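# Pull the battery module out of its bay fully

## Task

Slide the battery module outward from the bay it sits in, and keep drawing it until it reaches its end stop and will travel no further.

## Robot and tools

Robot: a single arm carrying a right-handed five-finger hand. It has six joints: shoulder pan, shoulder lift, elbow, wrist 1, wrist 2, wrist 3. Cameras: cam_high (overview), cam_near (narrow telephoto) and cam_wrist (on the hand), each 672x504 pixels.

Frames. The scene frame sits on the table top straight below the arm base. +z is up, and +y is to the left when looking along +x. Printed poses, velocities and move targets use this frame, with position in metres and orientation as a wxyz quaternion. Offsets inside a row are taken along the Hand target's own axes. The hand point is a spot 0.05 m in front of the palm and 0.15 m out from the wrist flange. Its +z runs along the straightened fingers, +y points out of the palm, and +x runs across the palm away from the thumb. Straight fingers reach 0.06 to 0.07 m past the point along +z and lie 0.06 m behind it along -y. A bracket on the little-finger side of the wrist can strike things. With the palm down and the fingers level, the wrist may hang up to about 0.13 m below the point.

The 14-number row, used by execute_actions and move. There is one flat list per row, since there is only one arm. Every value is in [-1, 1], in this order:
1-3: dx, dy, dz, a position offset (1.0 = 0.6 m).
4-6: rx, ry, rz, one rotation vector (1.0 = 180 degrees).
7-12: little, ring, middle, index, thumb_bend, thumb_turn. These are absolute finger targets: +1 is open or straight, -1 is curled. For thumb_turn, -1 puts the thumb in front of the palm facing the fingers and +1 leaves it beside the palm.
13: force_limit. A closing finger stops at this tip force, scaling from about 0 N at -1 to 10 N at +1 (15 N for the two thumb motors).
14: speed. It rises from near zero at -1 to full at +0.48 and stays full up to +1.
All six pose numbers are offsets from the Hand target as it stands when the action or move begins. They are not poses. Each row of one action counts from that same start, and sending the same offset again moves the hand further. To keep the hand unchanged, repeat the last finger numbers, force_limit and speed, because a 0 in those slots is itself a command.

Tools.
execute_actions(actions, cameras). actions is a list of actions, and each action is a list of up to 15 rows. Each row runs for one 1/30 s step, and the last row is held to fill out 15 steps. An empty list simply reports the current state. cameras chooses which images come back: null or ["all"] gives all of them, [] gives none, and an unknown name makes the call invalid.
move(target, speed, blend, stop_force, zero, blocking, cameras). target is one row, or a list of up to 15 rows. Every row is an offset from the same starting Hand target, and the whole list has 10 s to run. speed is the path's top speed in m/s (0.002 to 3.2, default 0.25), and turning is capped at twice that in rad/s. blend is a corner-rounding radius in metres. stop_force, in N (4 to 120), ends the path once the wrist sensor feels that much push against the direction of travel, counted from the zero. zero=true (the default) takes a fresh zero first. Leave stop_force out when backing off a contact. blocking=false returns after 0.5 s while the move carries on, and it cannot be combined with stop_force.
wait(seconds 0 to 10), stop(), zero_wrist_force(), show_instructions() (reference images), zoom_image(camera, region [x0,y0,x1,y1] pixels, at most 504x504), finished_scene(scene = the current scene's number).

Results. The state line gives the hand point pose and velocities, the Hand target (the command after clipping, which the next offsets count from), joint positions and torques, and the wrist force and torque along the hand axes. Hand lines list six values each, in the motor order above: hand_measured, hand_stopped_by (moving/target/force/stalled/fault) and hand_load_n (positive means the finger is being pushed open). A move adds a "move:" line. done means it came to rest within 3 mm and 2 degrees of the target. off_target, moving, held and fault are other possible endings, and limits= names any clipping (paced) or withheld steps (held). done does not tell you whether anything was touched. Orientation commands are clipped to 32 degrees from the measured orientation on every step. If the hand settles short of the target, send the remaining distance as an offset.

Cautions. The arm is stiff. Pushing even slightly past a firm contact, or a net force near 150 N, or contact torque at a joint limit (wrist joints 48 N m, elbow 133, shoulder 293) brings a 10 s stop. Approach slowly and use stop_force. To release a press, command the target back past the hand point. Stay clear of paths close to the arm base, which can flip the shoulder posture. Do not drop the module, yank it, or strain the fingers. A firm grip closes on 0.035 to 0.065 m objects with the thumb turned in, or on a handle down to about 0.025 m. Close gently with speed at -0.94 or below, and raise force_limit only when it is needed. Holding loads or stretching the arm out heats the motors, and a MOTOR HOT line warns of this before an over-temperature stop. The module must stay fully out once the robot lets go, and only then should finished_scene be called.

Each tool is called after "Request:" by a JSON object that holds its "api" and its "payload", one argument or row to a line.

Reference images:

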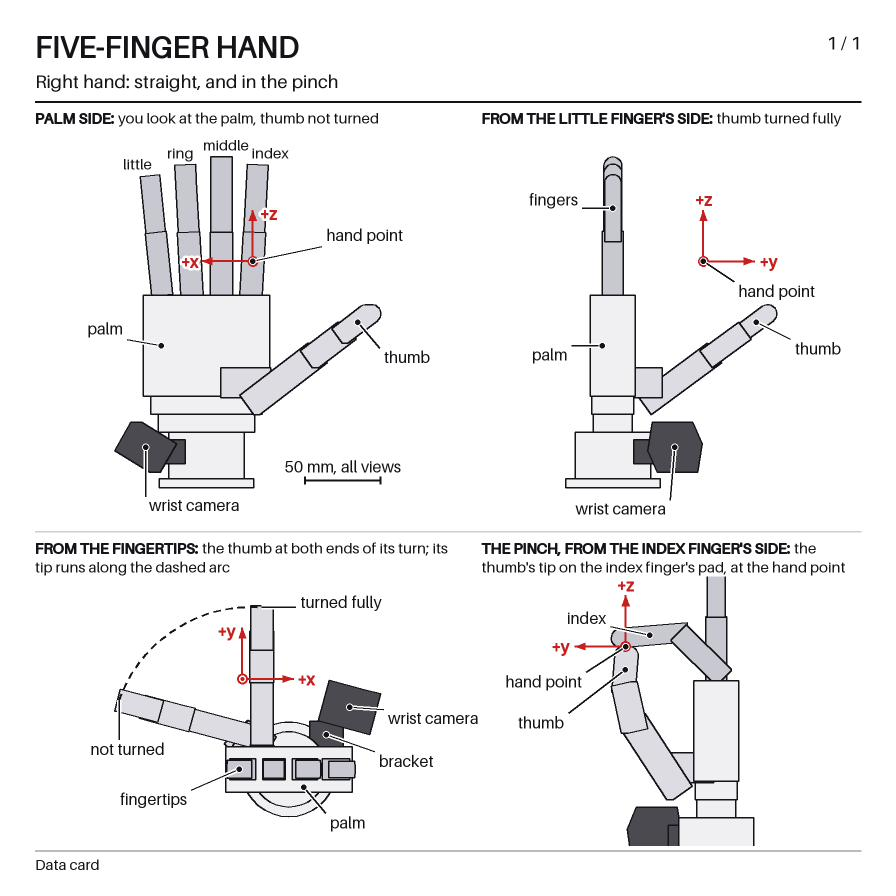

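## Session

Request:
{"api": "execute_actions", "payload": {
  "actions": []
}}

Scene clock: 0.00 s.
end_effector_position=(+0.8972, -0.3889, +0.1275) hand_measured=(+1.000, +1.000, +1.000, +1.000, +1.000, +1.000) hand_load_n=(+0.0, +0.0, +0.0, +0.0, +0.0, +0.0) hand_stopped_by=(target, target, target, target, target, target) hand_force_limit=0.00 hand_speed=-0.80 end_effector_quat_wxyz=(-0.009, -0.356, +0.933, -0.056)
Joint positions: [-0.598 -0.493 0.612 1.371 1.647 -2.915]
Joint velocities: within noise
Joint torques (N m): no reading
Motor temperatures (°C): [37 32 29 37 35 39]
Wrist force (N): no reading
Wrist torque (N m): no reading
Wrist force, peak (N): no reading
Hand target: +0.8972, -0.3889, +0.1275; -0.009, -0.356, +0.933, -0.056

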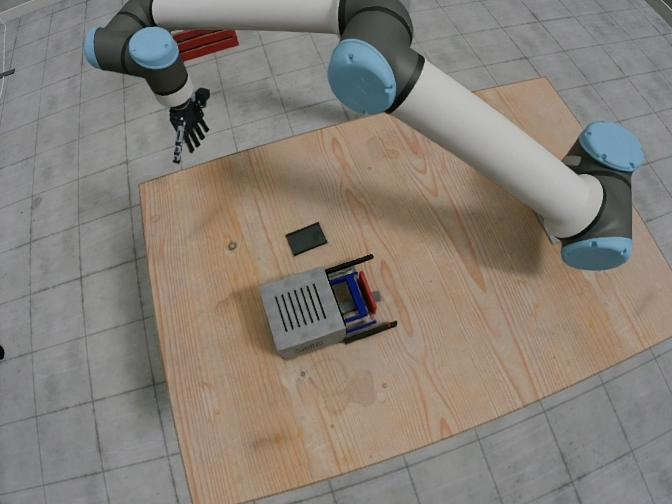

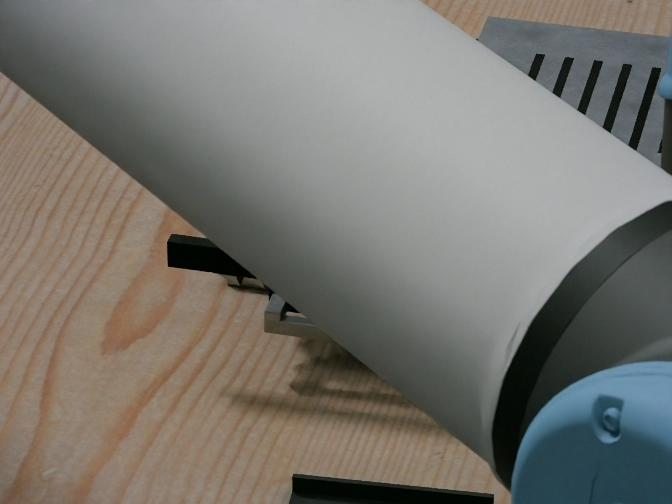

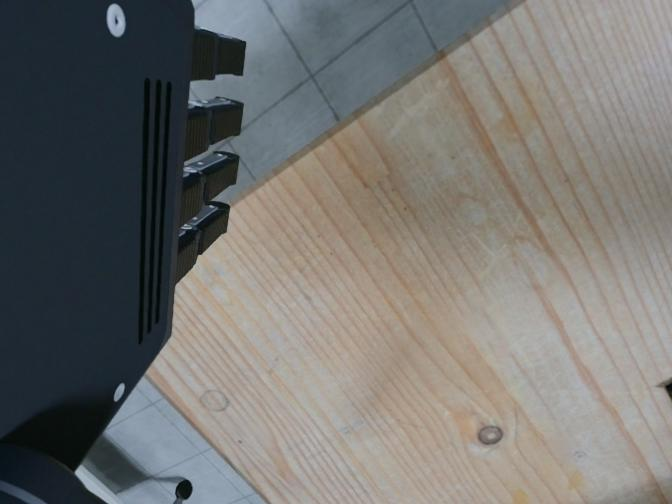

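Request:
{"api": "zoom_image", "payload": {
  "camera": "cam_high",
  "region": [250, 210, 420, 370]
}}

Scaled by 2.965 from the camera's 672x504 image, which has a finer 960x720 frame.

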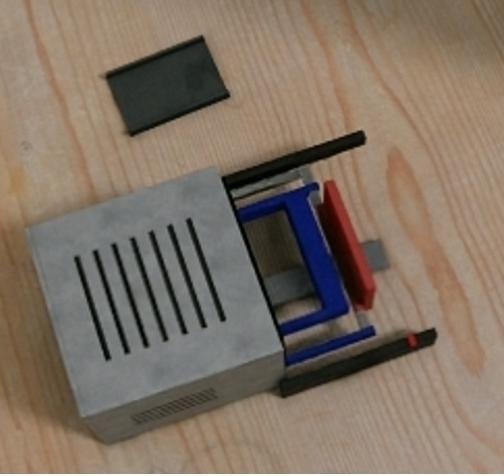

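Request:
{"api": "move", "payload": {
  "target": [-0.275,0.785,-0.463,-0.021,-0.029,-0.269,1,1,1,1,1,1,0,0]
}}

Request:
{"api": "zoom_image", "payload": {
  "camera": "cam_wrist",
  "region": [200, 50, 670, 500]
}}

Scene clock: 19.00 s.
end_effector_position=(+0.7007, +0.0996, +0.3481) hand_measured=(+1.000, +1.000, +1.000, +1.000, +1.000, +1.000) hand_load_n=(+0.0, +0.0, +0.0, +0.0, +0.0, +0.0) hand_stopped_by=(target, target, target, target, target, target) hand_force_limit=0.00 hand_speed=0.00 end_effector_quat_wxyz=(+0.001, +0.709, -0.706, +0.002)
Joint positions: [-0.125 -1.054 1.238 1.388 1.573 -3.285]
Joint velocities: within noise
Joint torques (N m): [11.93 -97.33 -44.36 7.13 -1.88 -2.47]
Motor temperatures (°C): [37 32 29 37 35 39]
Wrist force (N): [0.1 0.1 0.2]
Wrist torque (N m): [0.07 -0.05 0.04]
Wrist force, peak (N): [1.2 -0.4 -0.6]
Hand target: +0.7006, +0.0999, +0.3482; +0.001, +0.709, -0.706, +0.002
Off the commanded pose: 0.000 m, 0 deg.
move: done
camera_calibration:
cam_wrist: T_world_to_cam=[[-0.96649, -0.255816, 0.0213502, 0.692478], [-0.22419, 0.881661, 0.415226, -0.0573197], [-0.125045, 0.396525, -0.909468, 0.480495], [0, 0, 0, 1]] pos_world=[0.716506, 0.0371547, 0.446011]

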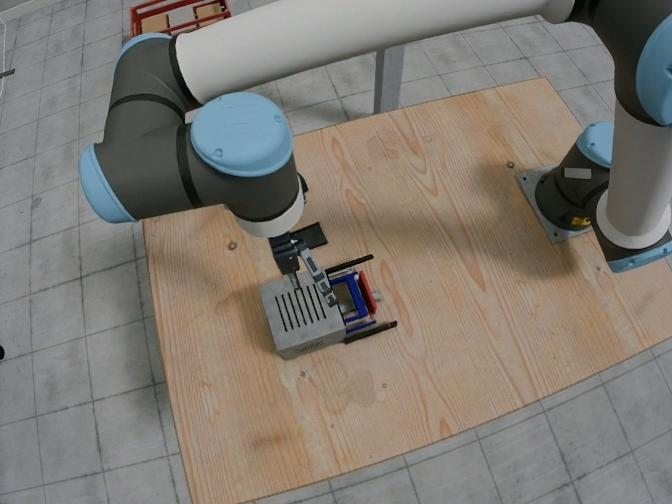

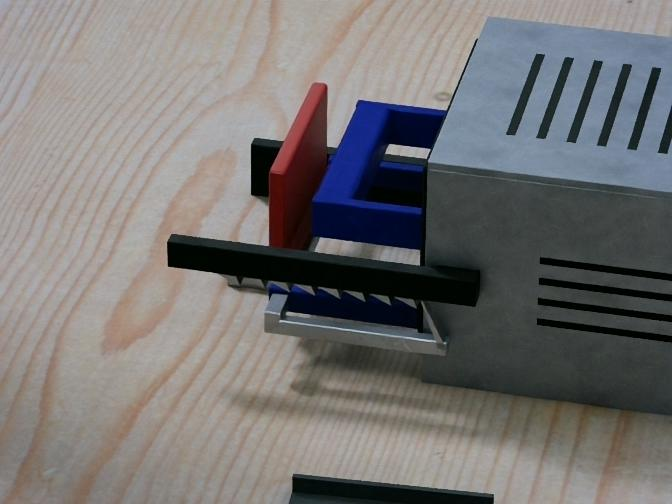

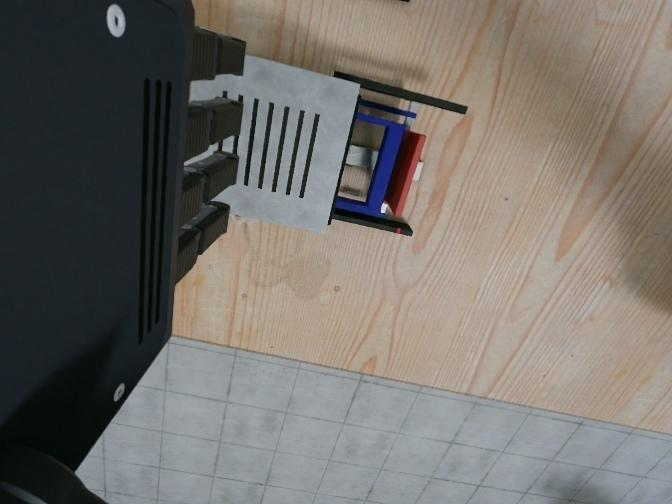

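Scaled by 1.072 from the camera's 672x504 image, which has a finer 960x720 frame.

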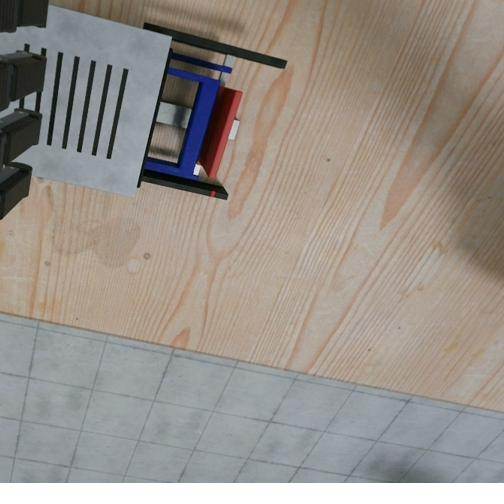

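Request:
{"api": "zoom_image", "payload": {
  "camera": "cam_near",
  "region": [160, 60, 500, 360]
}}

Request:
{"api": "zoom_image", "payload": {
  "camera": "cam_wrist",
  "region": [310, 50, 480, 250]
}}

Request:
{"api": "zoom_image", "payload": {
  "camera": "cam_high",
  "region": [320, 245, 410, 350]
}}

Scaled by 1.482 from the camera's 672x504 image, which has a finer 960x720 frame.

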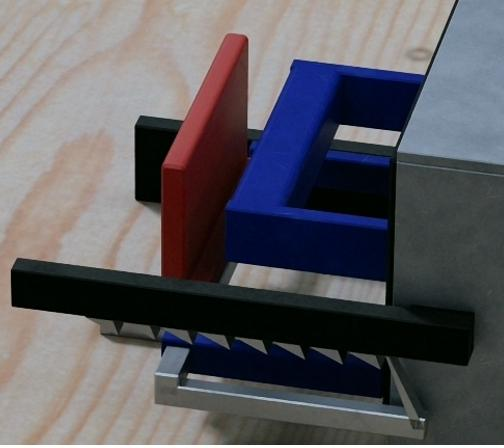

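Scaled by 2.520 from the camera's 672x504 image, which has a finer 960x720 frame.

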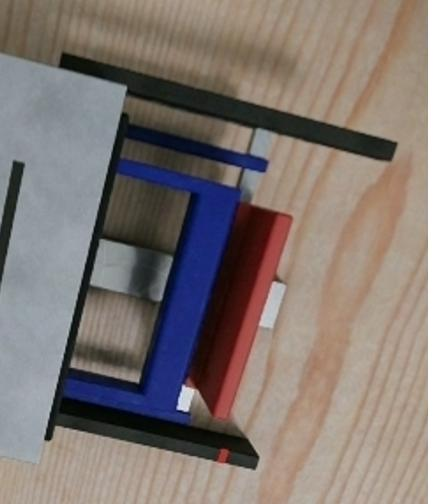

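Scaled by 4.800 from the camera's 672x504 image, which has a finer 960x720 frame.

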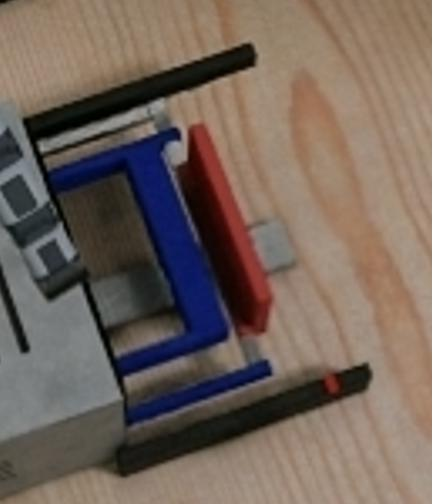

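Request:
{"api": "move", "payload": {
  "target": [0.003,0.1,0.247,0.3056,-0.005,-0.010,-1,-1,0.05,0.05,1,-1,-0.2,0]
}}

Scene clock: 64.63 s.
end_effector_position=(+0.6408, +0.0973, +0.2000) hand_measured=(-1.000, -1.000, +0.050, +0.050, +1.000, -1.000) hand_load_n=(+0.0, +0.0, +0.0, +0.0, +0.0, +0.0) hand_stopped_by=(target, target, target, target, target, target) hand_force_limit=-0.20 hand_speed=0.00 end_effector_quat_wxyz=(-0.332, +0.640, -0.614, +0.322)
Joint positions: [-0.243 -1.551 2.103 0.08 1.332 -3.316]
Joint velocities: within noise
Joint torques (N m): [-15.74 -55.3 -23.79 -1.93 -2.15 2.82]
Motor temperatures (°C): [37 32 29 37 35 39]
Wrist force (N): [1.1 -0.3 -0.4]
Wrist torque (N m): [0.11 -0.02 0.03]
Wrist force, peak (N): [1.2 -0.8 -0.5]
Hand target: +0.6408, +0.0973, +0.2000; -0.332, +0.640, -0.614, +0.322
Off the commanded pose: 0.000 m, 0 deg.
move: done
camera_calibration:
cam_wrist: T_world_to_cam=[[-0.561529, -0.277007, -0.779713, 0.539995], [-0.502578, 0.862753, 0.0554353, 0.245093], [0.657343, 0.422995, -0.623678, -0.221781], [0, 0, 0, 1]] pos_world=[0.572187, 0.0319405, 0.269134]

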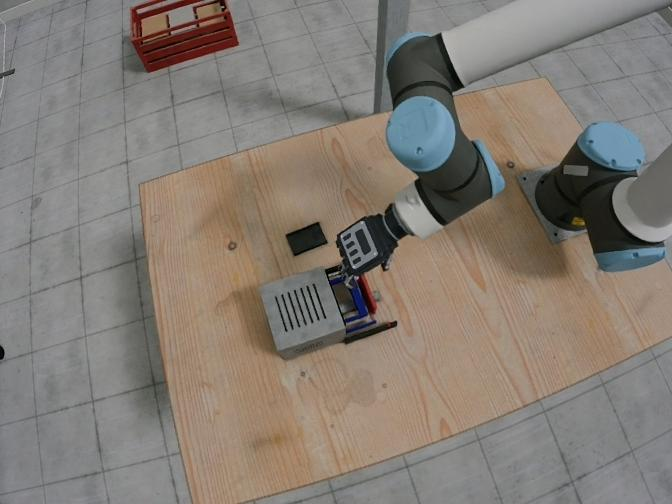

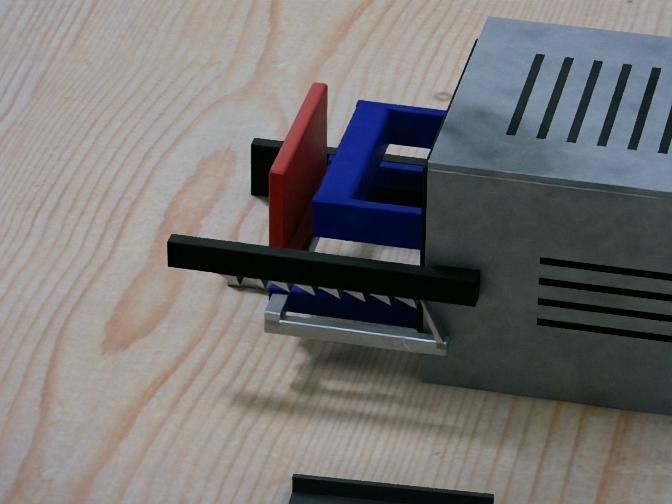

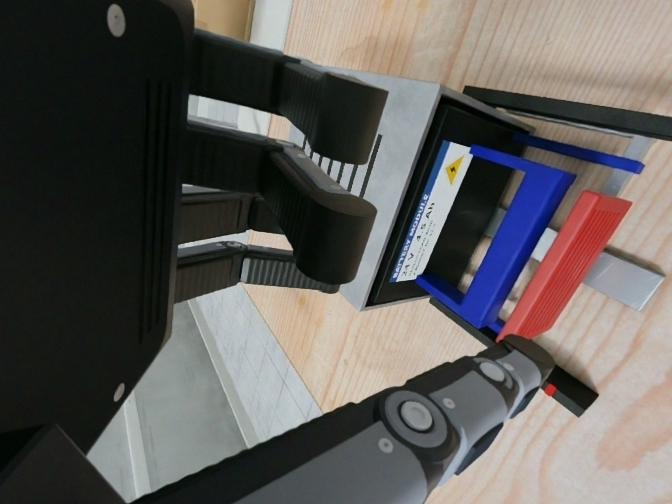

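Request:
{"api": "move", "payload": {
  "target": [0,0.1093,0.076,0,0,0,-1,-1,0.05,0.05,1,-1,-0.2,0],
  "speed": 0.15
}}

Request:
{"api": "zoom_image", "payload": {
  "camera": "cam_near",
  "region": [160, 0, 500, 300]
}}

Scene clock: 68.37 s.
end_effector_position=(+0.6406, +0.0969, +0.1203) hand_measured=(-1.000, -1.000, +0.050, +0.050, +1.000, -1.000) hand_load_n=(+0.0, +0.0, +0.0, +0.0, +0.0, +0.0) hand_stopped_by=(target, target, target, target, target, target) hand_force_limit=-0.20 hand_speed=0.00 end_effector_quat_wxyz=(-0.332, +0.640, -0.614, +0.322)
Joint positions: [-0.243 -1.46 2.178 -0.086 1.331 -3.317]
Joint velocities: within noise
Joint torques (N m): [11.36 -20.98 -19.43 -1.81 2.12 2.71]
Motor temperatures (°C): [37 32 29 37 35 39]
Wrist force (N): [0.3 -0.4 0.0]
Wrist torque (N m): [0.09 0.09 -0.02]
Wrist force, peak (N): [0.6 -1.6 -1.0]
Hand target: +0.6406, +0.0969, +0.1201; -0.332, +0.640, -0.614, +0.322
Off the commanded pose: 0.000 m, 0 deg.
move: done
camera_calibration:
cam_wrist: T_world_to_cam=[[-0.561349, -0.276988, -0.77985, 0.4775], [-0.502597, 0.862747, 0.0553458, 0.249703], [0.657483, 0.423018, -0.623515, -0.271404], [0, 0, 0, 1]] pos_world=[0.571987, 0.0316405, 0.189334]

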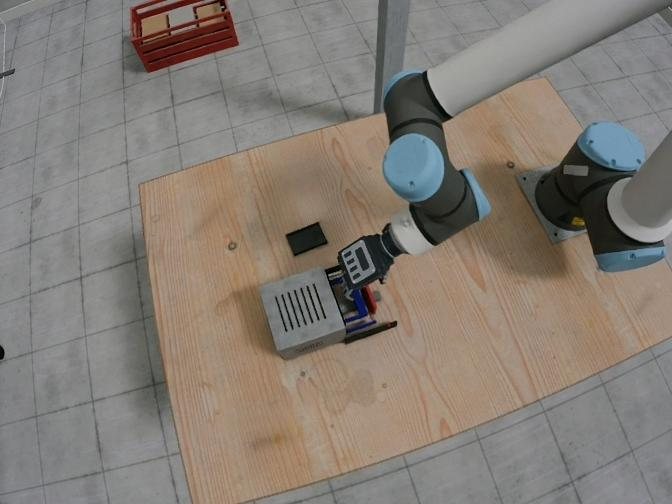

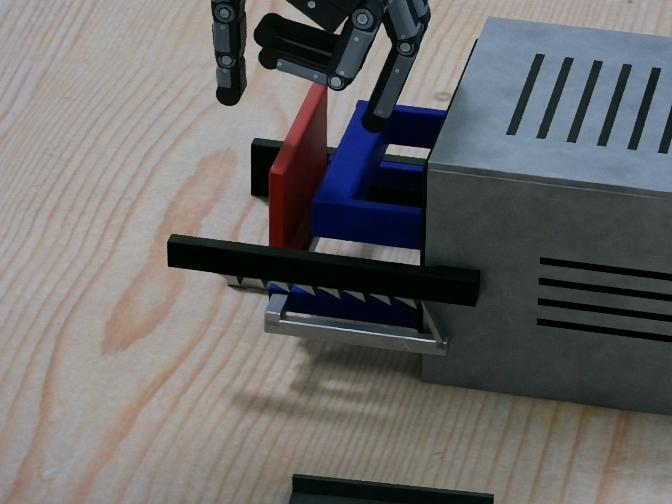

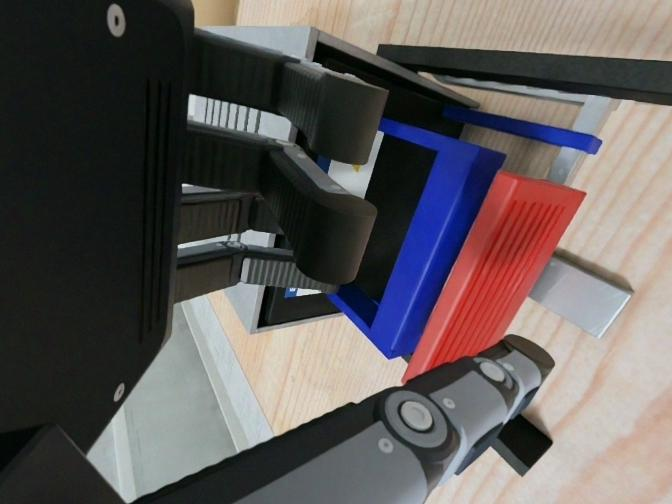

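Scaled by 1.482 from the camera's 672x504 image, which has a finer 960x720 frame.

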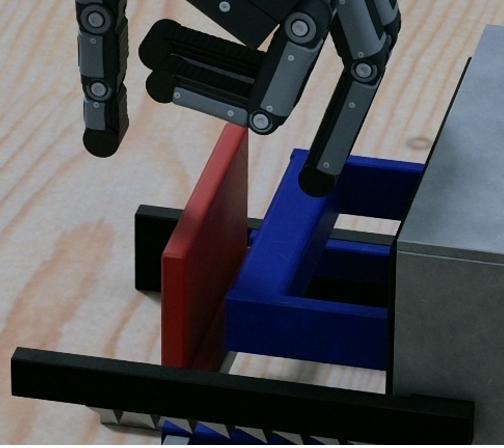

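Request:
{"api": "move", "payload": {
  "target": [
    [0,-0.0114,0.0164,0,0,0,-1,-1,0.05,0.05,1,-1,-0.2,0],
    [0,0.0487,0.0582,0,0,0,-1,-1,0.05,0.05,1,-1,-0.2,0]
  ],
  "speed": 0.05,
  "stop_force": 8
}}

Request:
{"api": "zoom_image", "payload": {
  "camera": "cam_near",
  "region": [160, 0, 500, 300]
}}

Scene clock: 77.27 s.
end_effector_position=(+0.6525, +0.0972, +0.0762) hand_measured=(-1.000, -1.000, +0.050, +0.050, +1.000, -1.000) hand_load_n=(+0.0, +0.0, +0.0, +0.0, +0.0, +0.0) hand_stopped_by=(target, target, target, target, target, target) hand_force_limit=-0.20 hand_speed=0.00 end_effector_quat_wxyz=(-0.332, +0.640, -0.614, +0.322)
Joint positions: [-0.236 -1.381 2.188 -0.176 1.337 -3.312]
Joint velocities: within noise
Joint torques (N m): [-14.48 -23.44 -19.37 -1.97 -1.89 -1.23]
Motor temperatures (°C): [37 32 29 37 35 39]
Wrist force (N): [0.4 -0.7 0.1]
Wrist torque (N m): [0.07 0.03 -0.01]
Wrist force, peak (N): [0.4 -1.3 -0.1]
Hand target: +0.6525, +0.0972, +0.0762; -0.332, +0.640, -0.614, +0.322
Off the commanded pose: 0.000 m, 0 deg.
move: done
camera_calibration:
cam_wrist: T_world_to_cam=[[-0.561312, -0.276965, -0.779884, 0.449855], [-0.502565, 0.862768, 0.0553151, 0.25785], [0.657539, 0.422991, -0.623475, -0.306889], [0, 0, 0, 1]] pos_world=[0.583887, 0.0319405, 0.145234]

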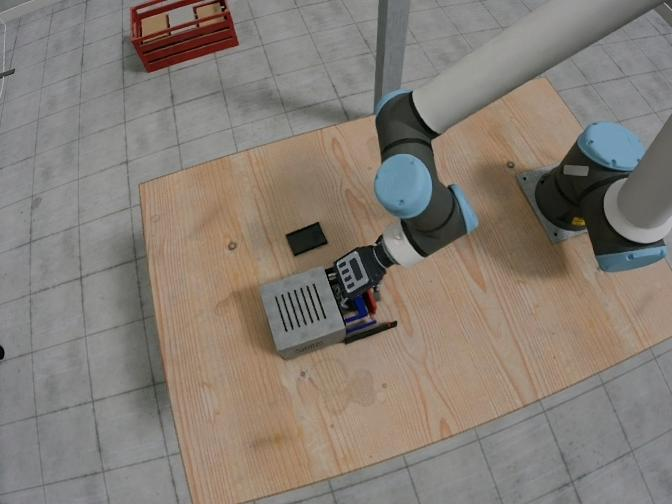

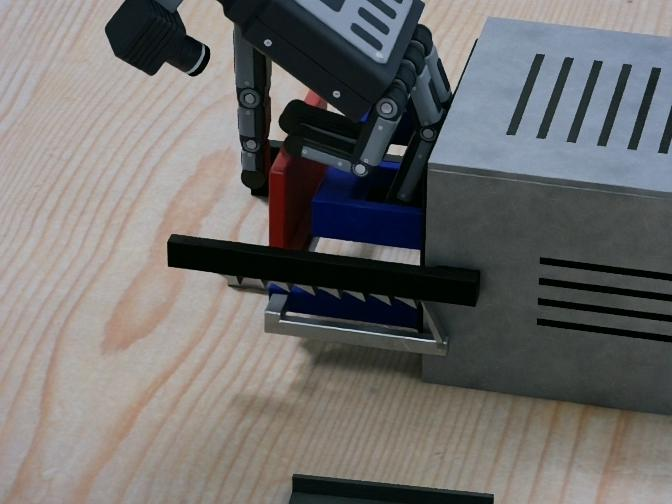

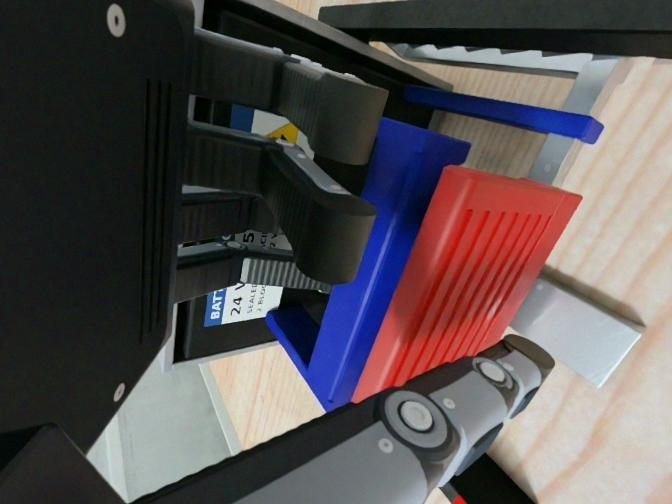

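Scaled by 1.482 from the camera's 672x504 image, which has a finer 960x720 frame.

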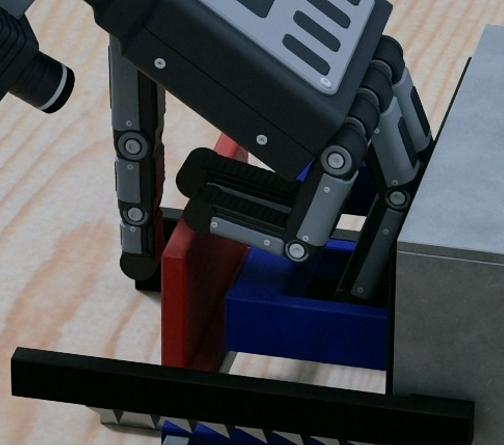

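Request:
{"api": "move", "payload": {
  "target": [0,0,0,0,0,0,-1,-1,-0.6,-0.6,1,-1,-0.2,-0.8],
  "cameras": []
}}

Request:
{"api": "move", "payload": {
  "target": [0,0,0,0,0,0,-1,-1,-0.6,-0.6,-0.6,-1,0.5,-0.8]
}}

Request:
{"api": "zoom_image", "payload": {
  "camera": "cam_near",
  "region": [160, 50, 500, 350]
}}

Scene clock: 81.87 s.
end_effector_position=(+0.6525, +0.0972, +0.0762) hand_measured=(-1.000, -1.000, -0.092, -0.114, +1.000, -1.000) hand_load_n=(+0.0, +0.0, +9.5, +3.5, +0.0, +0.0) hand_stopped_by=(target, target, force, force, target, target) hand_force_limit=-0.20 hand_speed=-0.80 end_effector_quat_wxyz=(-0.332, +0.640, -0.614, +0.322)
Joint positions: [-0.236 -1.381 2.188 -0.176 1.337 -3.312]
Joint velocities: within noise
Joint torques (N m): [-14.21 -28.14 -28.46 1.77 -1.76 -1]
Motor temperatures (°C): [37 32 29 37 35 39]
Wrist force (N): [0.0 -1.8 11.7]
Wrist torque (N m): [0.19 -0.17 0.00]
Wrist force, peak (N): [0.0 -2.9 11.7]
Hand target: +0.6525, +0.0972, +0.0762; -0.332, +0.640, -0.614, +0.322
Off the commanded pose: 0.000 m, 0 deg.
move: done
No camera images: "cameras" was empty.

Scene clock: 82.93 s.
end_effector_position=(+0.6525, +0.0972, +0.0762) hand_measured=(-1.000, -1.000, -0.092, -0.114, +0.782, -1.000) hand_load_n=(+0.0, +0.0, +10.5, +4.0, +10.5, +0.5) hand_stopped_by=(target, target, force, force, force, target) hand_force_limit=0.50 hand_speed=-0.80 end_effector_quat_wxyz=(-0.332, +0.640, -0.614, +0.322)
Joint positions: [-0.236 -1.381 2.188 -0.176 1.337 -3.312]
Joint velocities: within noise
Joint torques (N m): [-12.74 -32.83 -30.89 3.05 -1.81 -1.08]
Motor temperatures (°C): [37 32 29 37 35 39]
Wrist force (N): [1.0 1.7 6.9]
Wrist torque (N m): [0.22 -0.09 0.02]
Wrist force, peak (N): [-0.2 -0.9 12.3]
Hand target: +0.6525, +0.0972, +0.0762; -0.332, +0.640, -0.614, +0.322
Off the commanded pose: 0.000 m, 0 deg.
move: done
camera_calibration:
cam_wrist: T_world_to_cam=[[-0.56144, -0.276952, -0.779797, 0.449917], [-0.50255, 0.862771, 0.0554064, 0.257828], [0.657441, 0.422994, -0.623576, -0.306818], [0, 0, 0, 1]] pos_world=[0.583887, 0.0319405, 0.145234]

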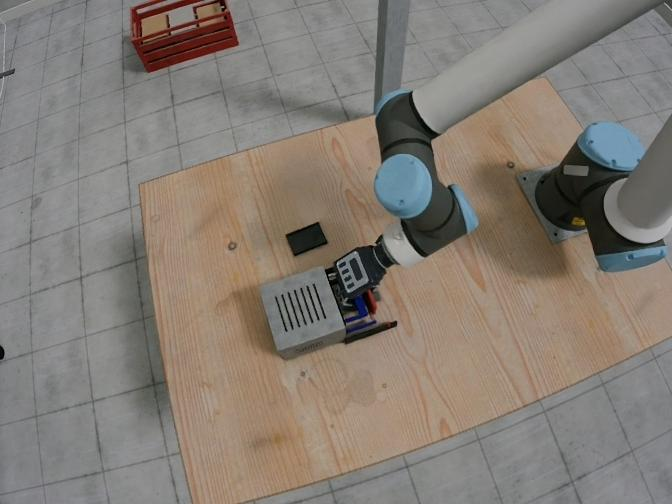

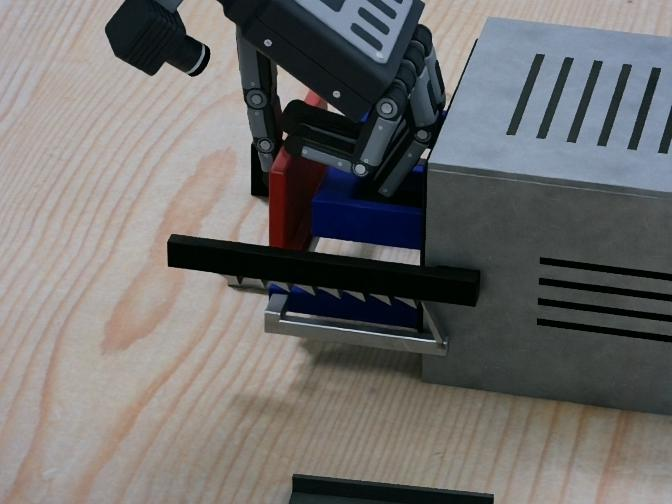

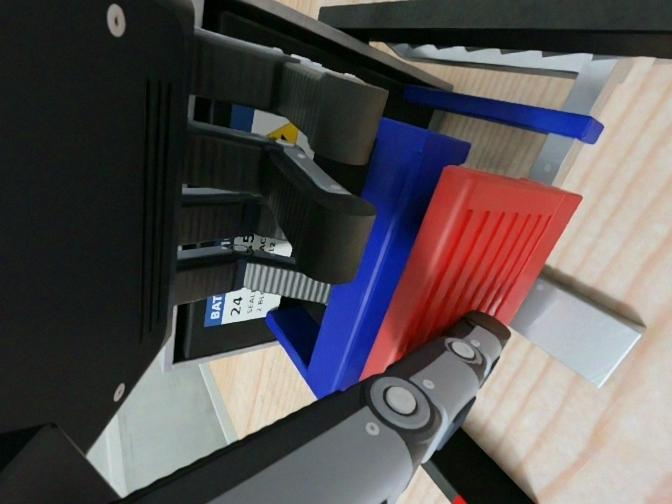

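Scaled by 1.482 from the camera's 672x504 image, which has a finer 960x720 frame.

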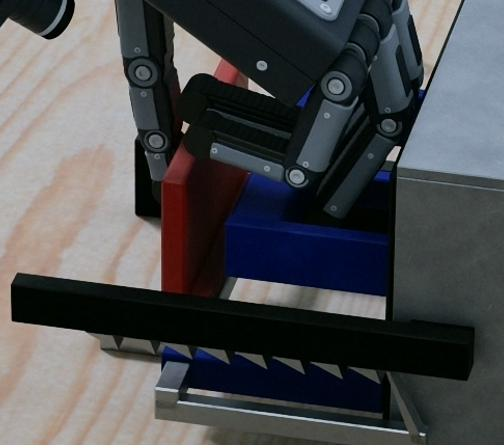

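Request:
{"api": "move", "payload": {
  "target": [0,0,0,0,0,0,-1,-1,-0.65,-0.65,-0.65,-1,1,-0.8]
}}

Request:
{"api": "zoom_image", "payload": {
  "camera": "cam_near",
  "region": [160, 50, 500, 350]
}}

Scene clock: 85.73 s.
end_effector_position=(+0.6525, +0.0972, +0.0762) hand_measured=(-1.000, -1.000, -0.092, -0.126, +0.772, -1.000) hand_load_n=(+0.0, +0.0, +10.0, +12.5, +14.0, +0.5) hand_stopped_by=(target, target, force, force, force, target) hand_force_limit=1.00 hand_speed=-0.80 end_effector_quat_wxyz=(-0.332, +0.640, -0.614, +0.322)
Joint positions: [-0.236 -1.381 2.188 -0.176 1.337 -3.312]
Joint velocities: within noise
Joint torques (N m): [-9.94 -49.13 -33.05 0.72 -1.95 -0.98]
Motor temperatures (°C): [37 32 29 37 35 39]
Wrist force (N): [0.3 1.9 10.4]
Wrist torque (N m): [0.26 0.02 0.04]
Wrist force, peak (N): [0.5 3.6 11.5]
Hand target: +0.6525, +0.0972, +0.0762; -0.332, +0.640, -0.614, +0.322
Off the commanded pose: 0.000 m, 0 deg.
move: done
camera_calibration:
cam_wrist: T_world_to_cam=[[-0.561312, -0.276965, -0.779884, 0.449855], [-0.502565, 0.862768, 0.0553151, 0.25785], [0.657539, 0.422991, -0.623475, -0.306889], [0, 0, 0, 1]] pos_world=[0.583887, 0.0319405, 0.145234]

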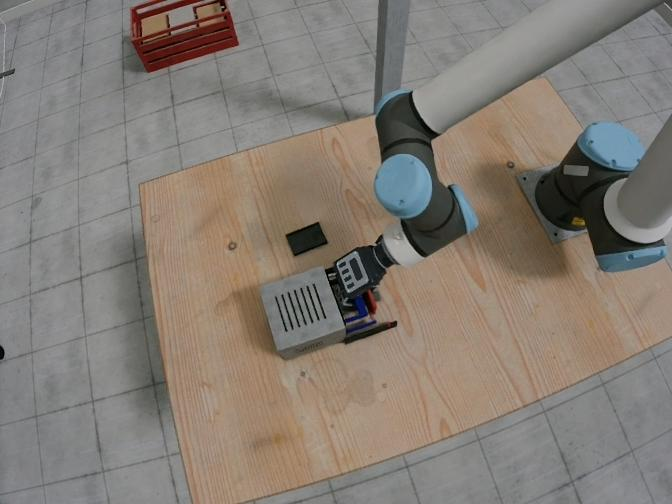

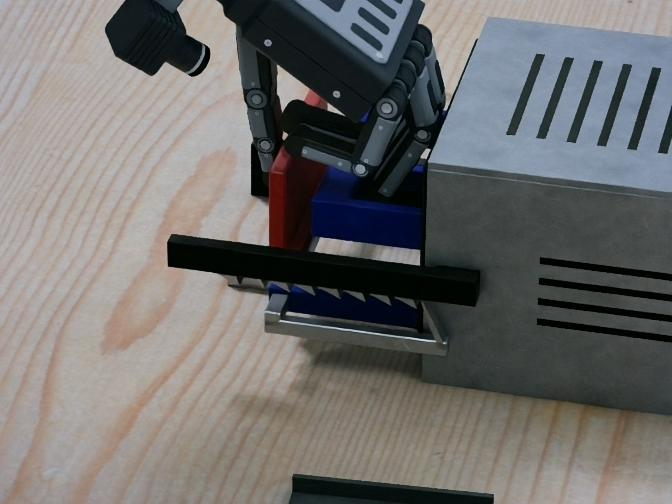

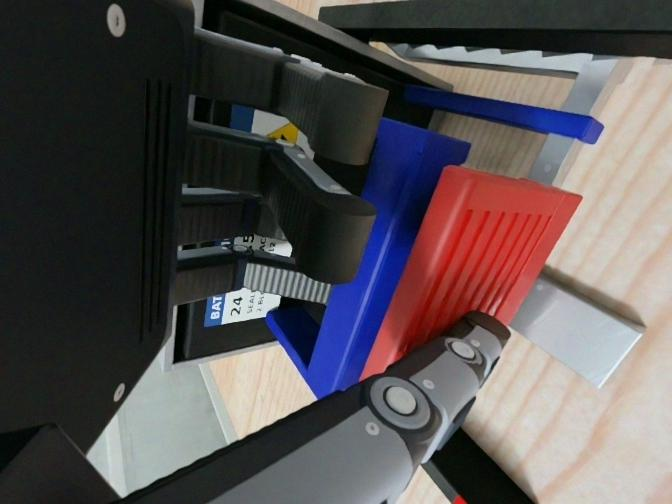

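Scaled by 1.482 from the camera's 672x504 image, which has a finer 960x720 frame.

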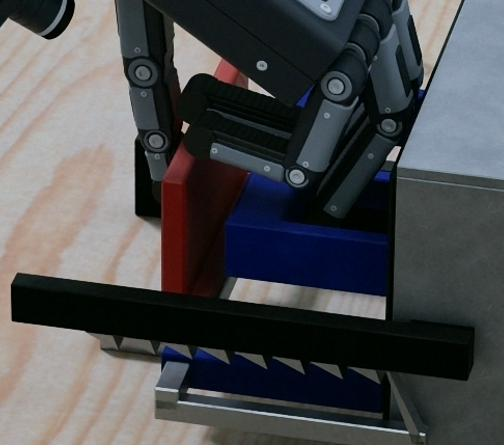

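Request:
{"api": "move", "payload": {
  "target": [0,0.019,-0.0273,0,0,0,-1,-1,-0.65,-0.65,-0.65,-1,1,-0.8],
  "speed": 0.015,
  "stop_force": 20
}}

Request:
{"api": "zoom_image", "payload": {
  "camera": "cam_near",
  "region": [160, 50, 500, 350]
}}

Scene clock: 91.27 s.
end_effector_position=(+0.6485, +0.0970, +0.0763) hand_measured=(-1.000, -1.000, -0.092, -0.126, +0.772, -1.000) hand_load_n=(+0.0, +0.0, +16.5, +19.5, +8.0, +1.0) hand_stopped_by=(target, target, force, force, force, target) hand_force_limit=1.00 hand_speed=-0.80 end_effector_quat_wxyz=(-0.332, +0.640, -0.614, +0.322)
Joint positions: [-0.238 -1.387 2.196 -0.178 1.335 -3.314]
Joint velocities: within noise
Joint torques (N m): [9.43 -22.26 -21.39 8.69 3.25 2.73]
Motor temperatures (°C): [37 32 29 37 35 39]
Wrist force (N): [-3.5 -11.7 20.3]
Wrist torque (N m): [0.27 -0.14 -0.03]
Wrist force, peak (N): [-3.6 -13.8 30.9]
Hand target: +0.6485, +0.0970, +0.0763; -0.332, +0.640, -0.614, +0.322 (not the last commanded pose)
Off the commanded pose: 0.016 m, 0 deg.
move: contact
camera_calibration:
cam_wrist: T_world_to_cam=[[-0.561185, -0.276978, -0.779971, 0.447571], [-0.50258, 0.862765, 0.0552237, 0.256029], [0.657636, 0.422988, -0.623374, -0.304183], [0, 0, 0, 1]] pos_world=[0.579887, 0.0317405, 0.145334]

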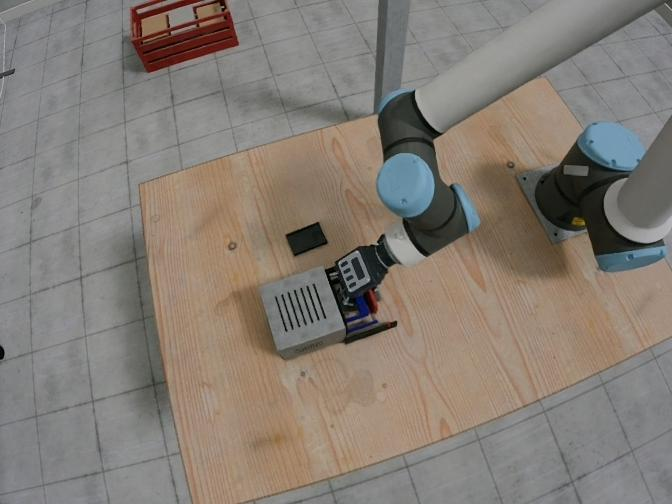

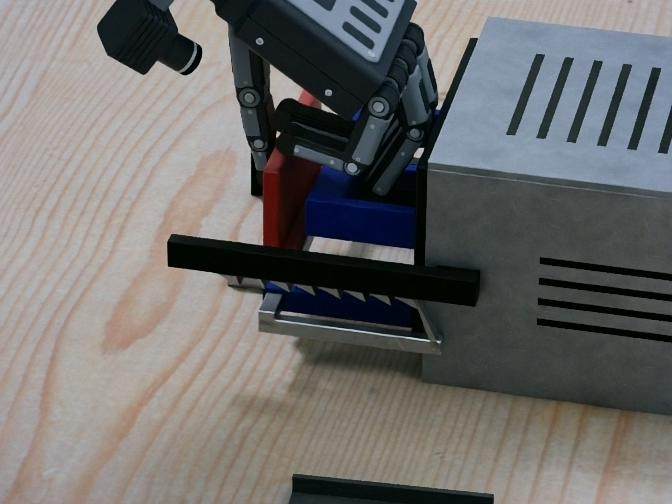

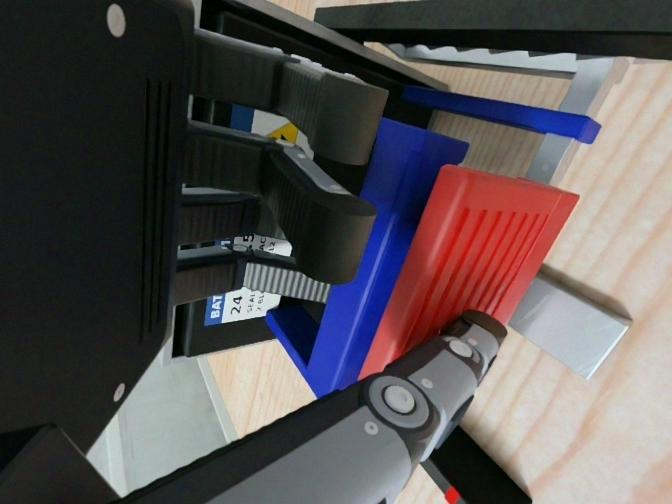

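Scaled by 1.482 from the camera's 672x504 image, which has a finer 960x720 frame.

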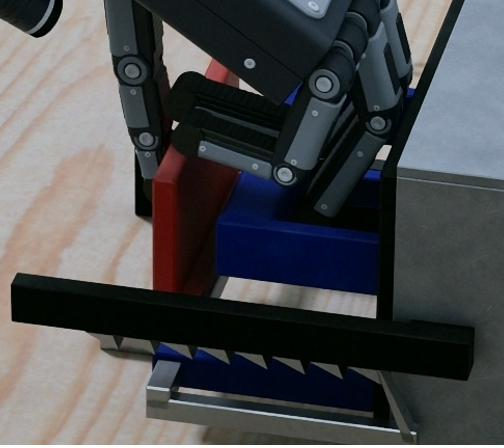

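Request:
{"api": "move", "payload": {
  "target": [0,-0.002,0.003,0,0,0,-1,-1,-0.65,-0.65,0.9,-1,1,-0.5],
  "cameras": []
}}

Request:
{"api": "move", "payload": {
  "target": [0,0,0,0,0,0,-1,-1,-0.7,-0.7,-0.7,-1,1,-0.3]
}}

Request:
{"api": "zoom_image", "payload": {
  "camera": "cam_near",
  "region": [160, 50, 500, 350]
}}

Scene clock: 101.17 s.
end_effector_position=(+0.6505, +0.0971, +0.0762) hand_measured=(-1.000, -1.000, -0.094, -0.128, +0.900, -1.000) hand_load_n=(+0.0, +0.0, +2.5, +4.0, +0.0, +0.0) hand_stopped_by=(target, target, force, force, target, target) hand_force_limit=1.00 hand_speed=-0.50 end_effector_quat_wxyz=(-0.332, +0.640, -0.614, +0.322)
Joint positions: [-0.237 -1.384 2.192 -0.177 1.336 -3.313]
Joint velocities: within noise
Joint torques (N m): [9.61 -25.57 -33.69 4.35 2.11 3.13]
Motor temperatures (°C): [37 31 29 37 35 39]
Wrist force (N): [0.3 -0.7 5.4]
Wrist torque (N m): [0.08 0.04 -0.03]
Wrist force, peak (N): [-3.4 -12.1 28.5]
Hand target: +0.6506, +0.0971, +0.0762; -0.332, +0.640, -0.614, +0.322
Off the commanded pose: 0.000 m, 0 deg.
move: done
No camera images: "cameras" was empty.

Scene clock: 101.67 s.
end_effector_position=(+0.6507, +0.0971, +0.0762) hand_measured=(-1.000, -1.000, -0.112, -0.148, +0.786, -1.000) hand_load_n=(+0.0, +0.0, +13.0, +14.5, +17.0, +0.5) hand_stopped_by=(target, target, force, force, force, target) hand_force_limit=1.00 hand_speed=-0.30 end_effector_quat_wxyz=(-0.332, +0.640, -0.614, +0.322)
Joint positions: [-0.237 -1.384 2.192 -0.177 1.336 -3.313]
Joint velocities: within noise
Joint torques (N m): [11.18 -27.94 -20.69 2.7 2.02 2.99]
Motor temperatures (°C): [37 31 29 37 35 39]
Wrist force (N): [0.7 -0.2 11.6]
Wrist torque (N m): [0.45 -0.12 0.11]
Wrist force, peak (N): [-0.6 -5.5 22.3]
Hand target: +0.6506, +0.0971, +0.0762; -0.332, +0.640, -0.614, +0.322
Off the commanded pose: 0.000 m, 0 deg.
move: done
camera_calibration:
cam_wrist: T_world_to_cam=[[-0.561185, -0.276978, -0.779971, 0.448756], [-0.50258, 0.862765, 0.0552237, 0.257054], [0.657636, 0.422988, -0.623374, -0.305735], [0, 0, 0, 1]] pos_world=[0.582087, 0.0318405, 0.145234]

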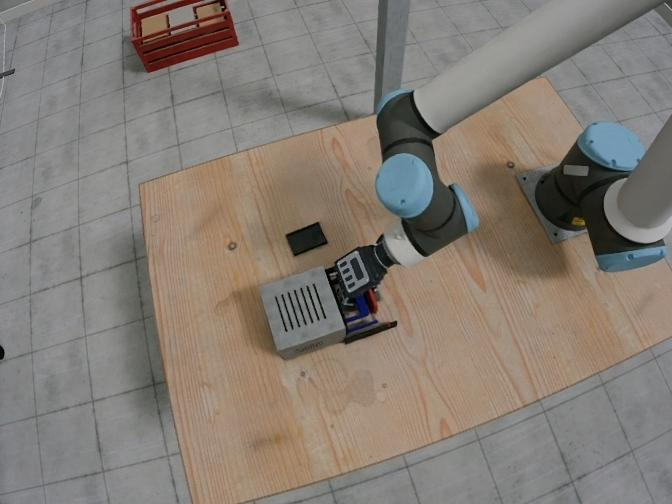

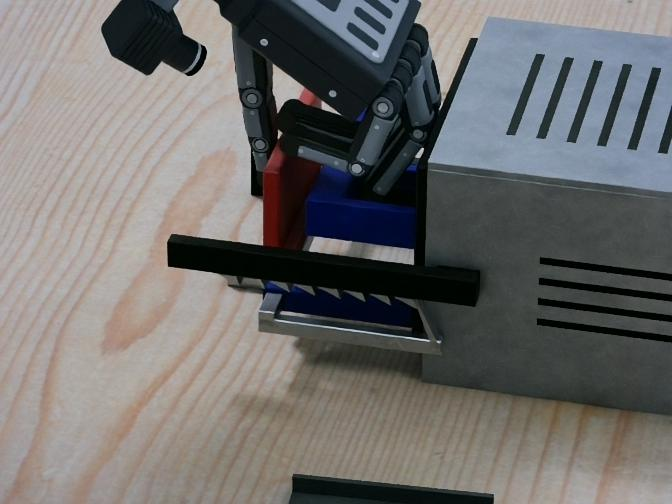

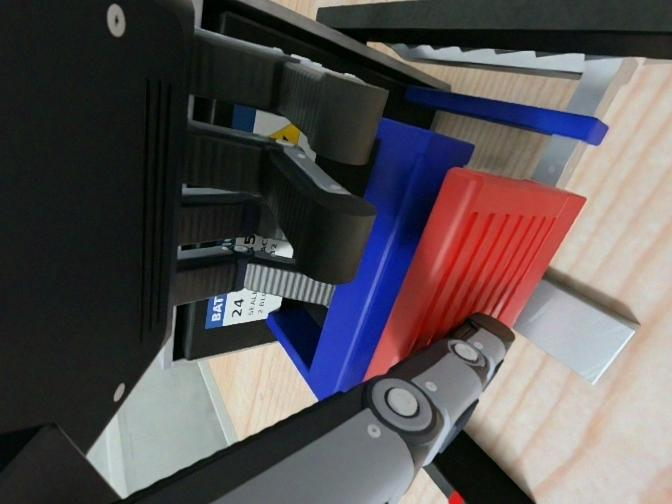

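Scaled by 1.482 from the camera's 672x504 image, which has a finer 960x720 frame.

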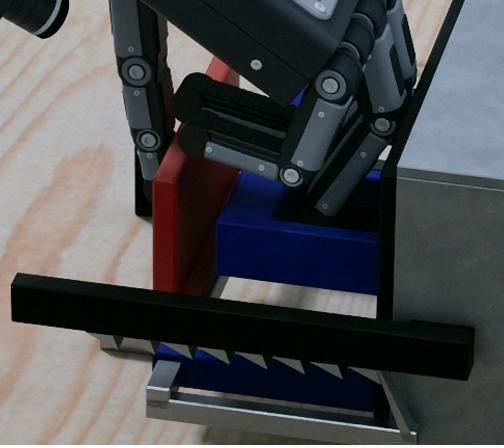

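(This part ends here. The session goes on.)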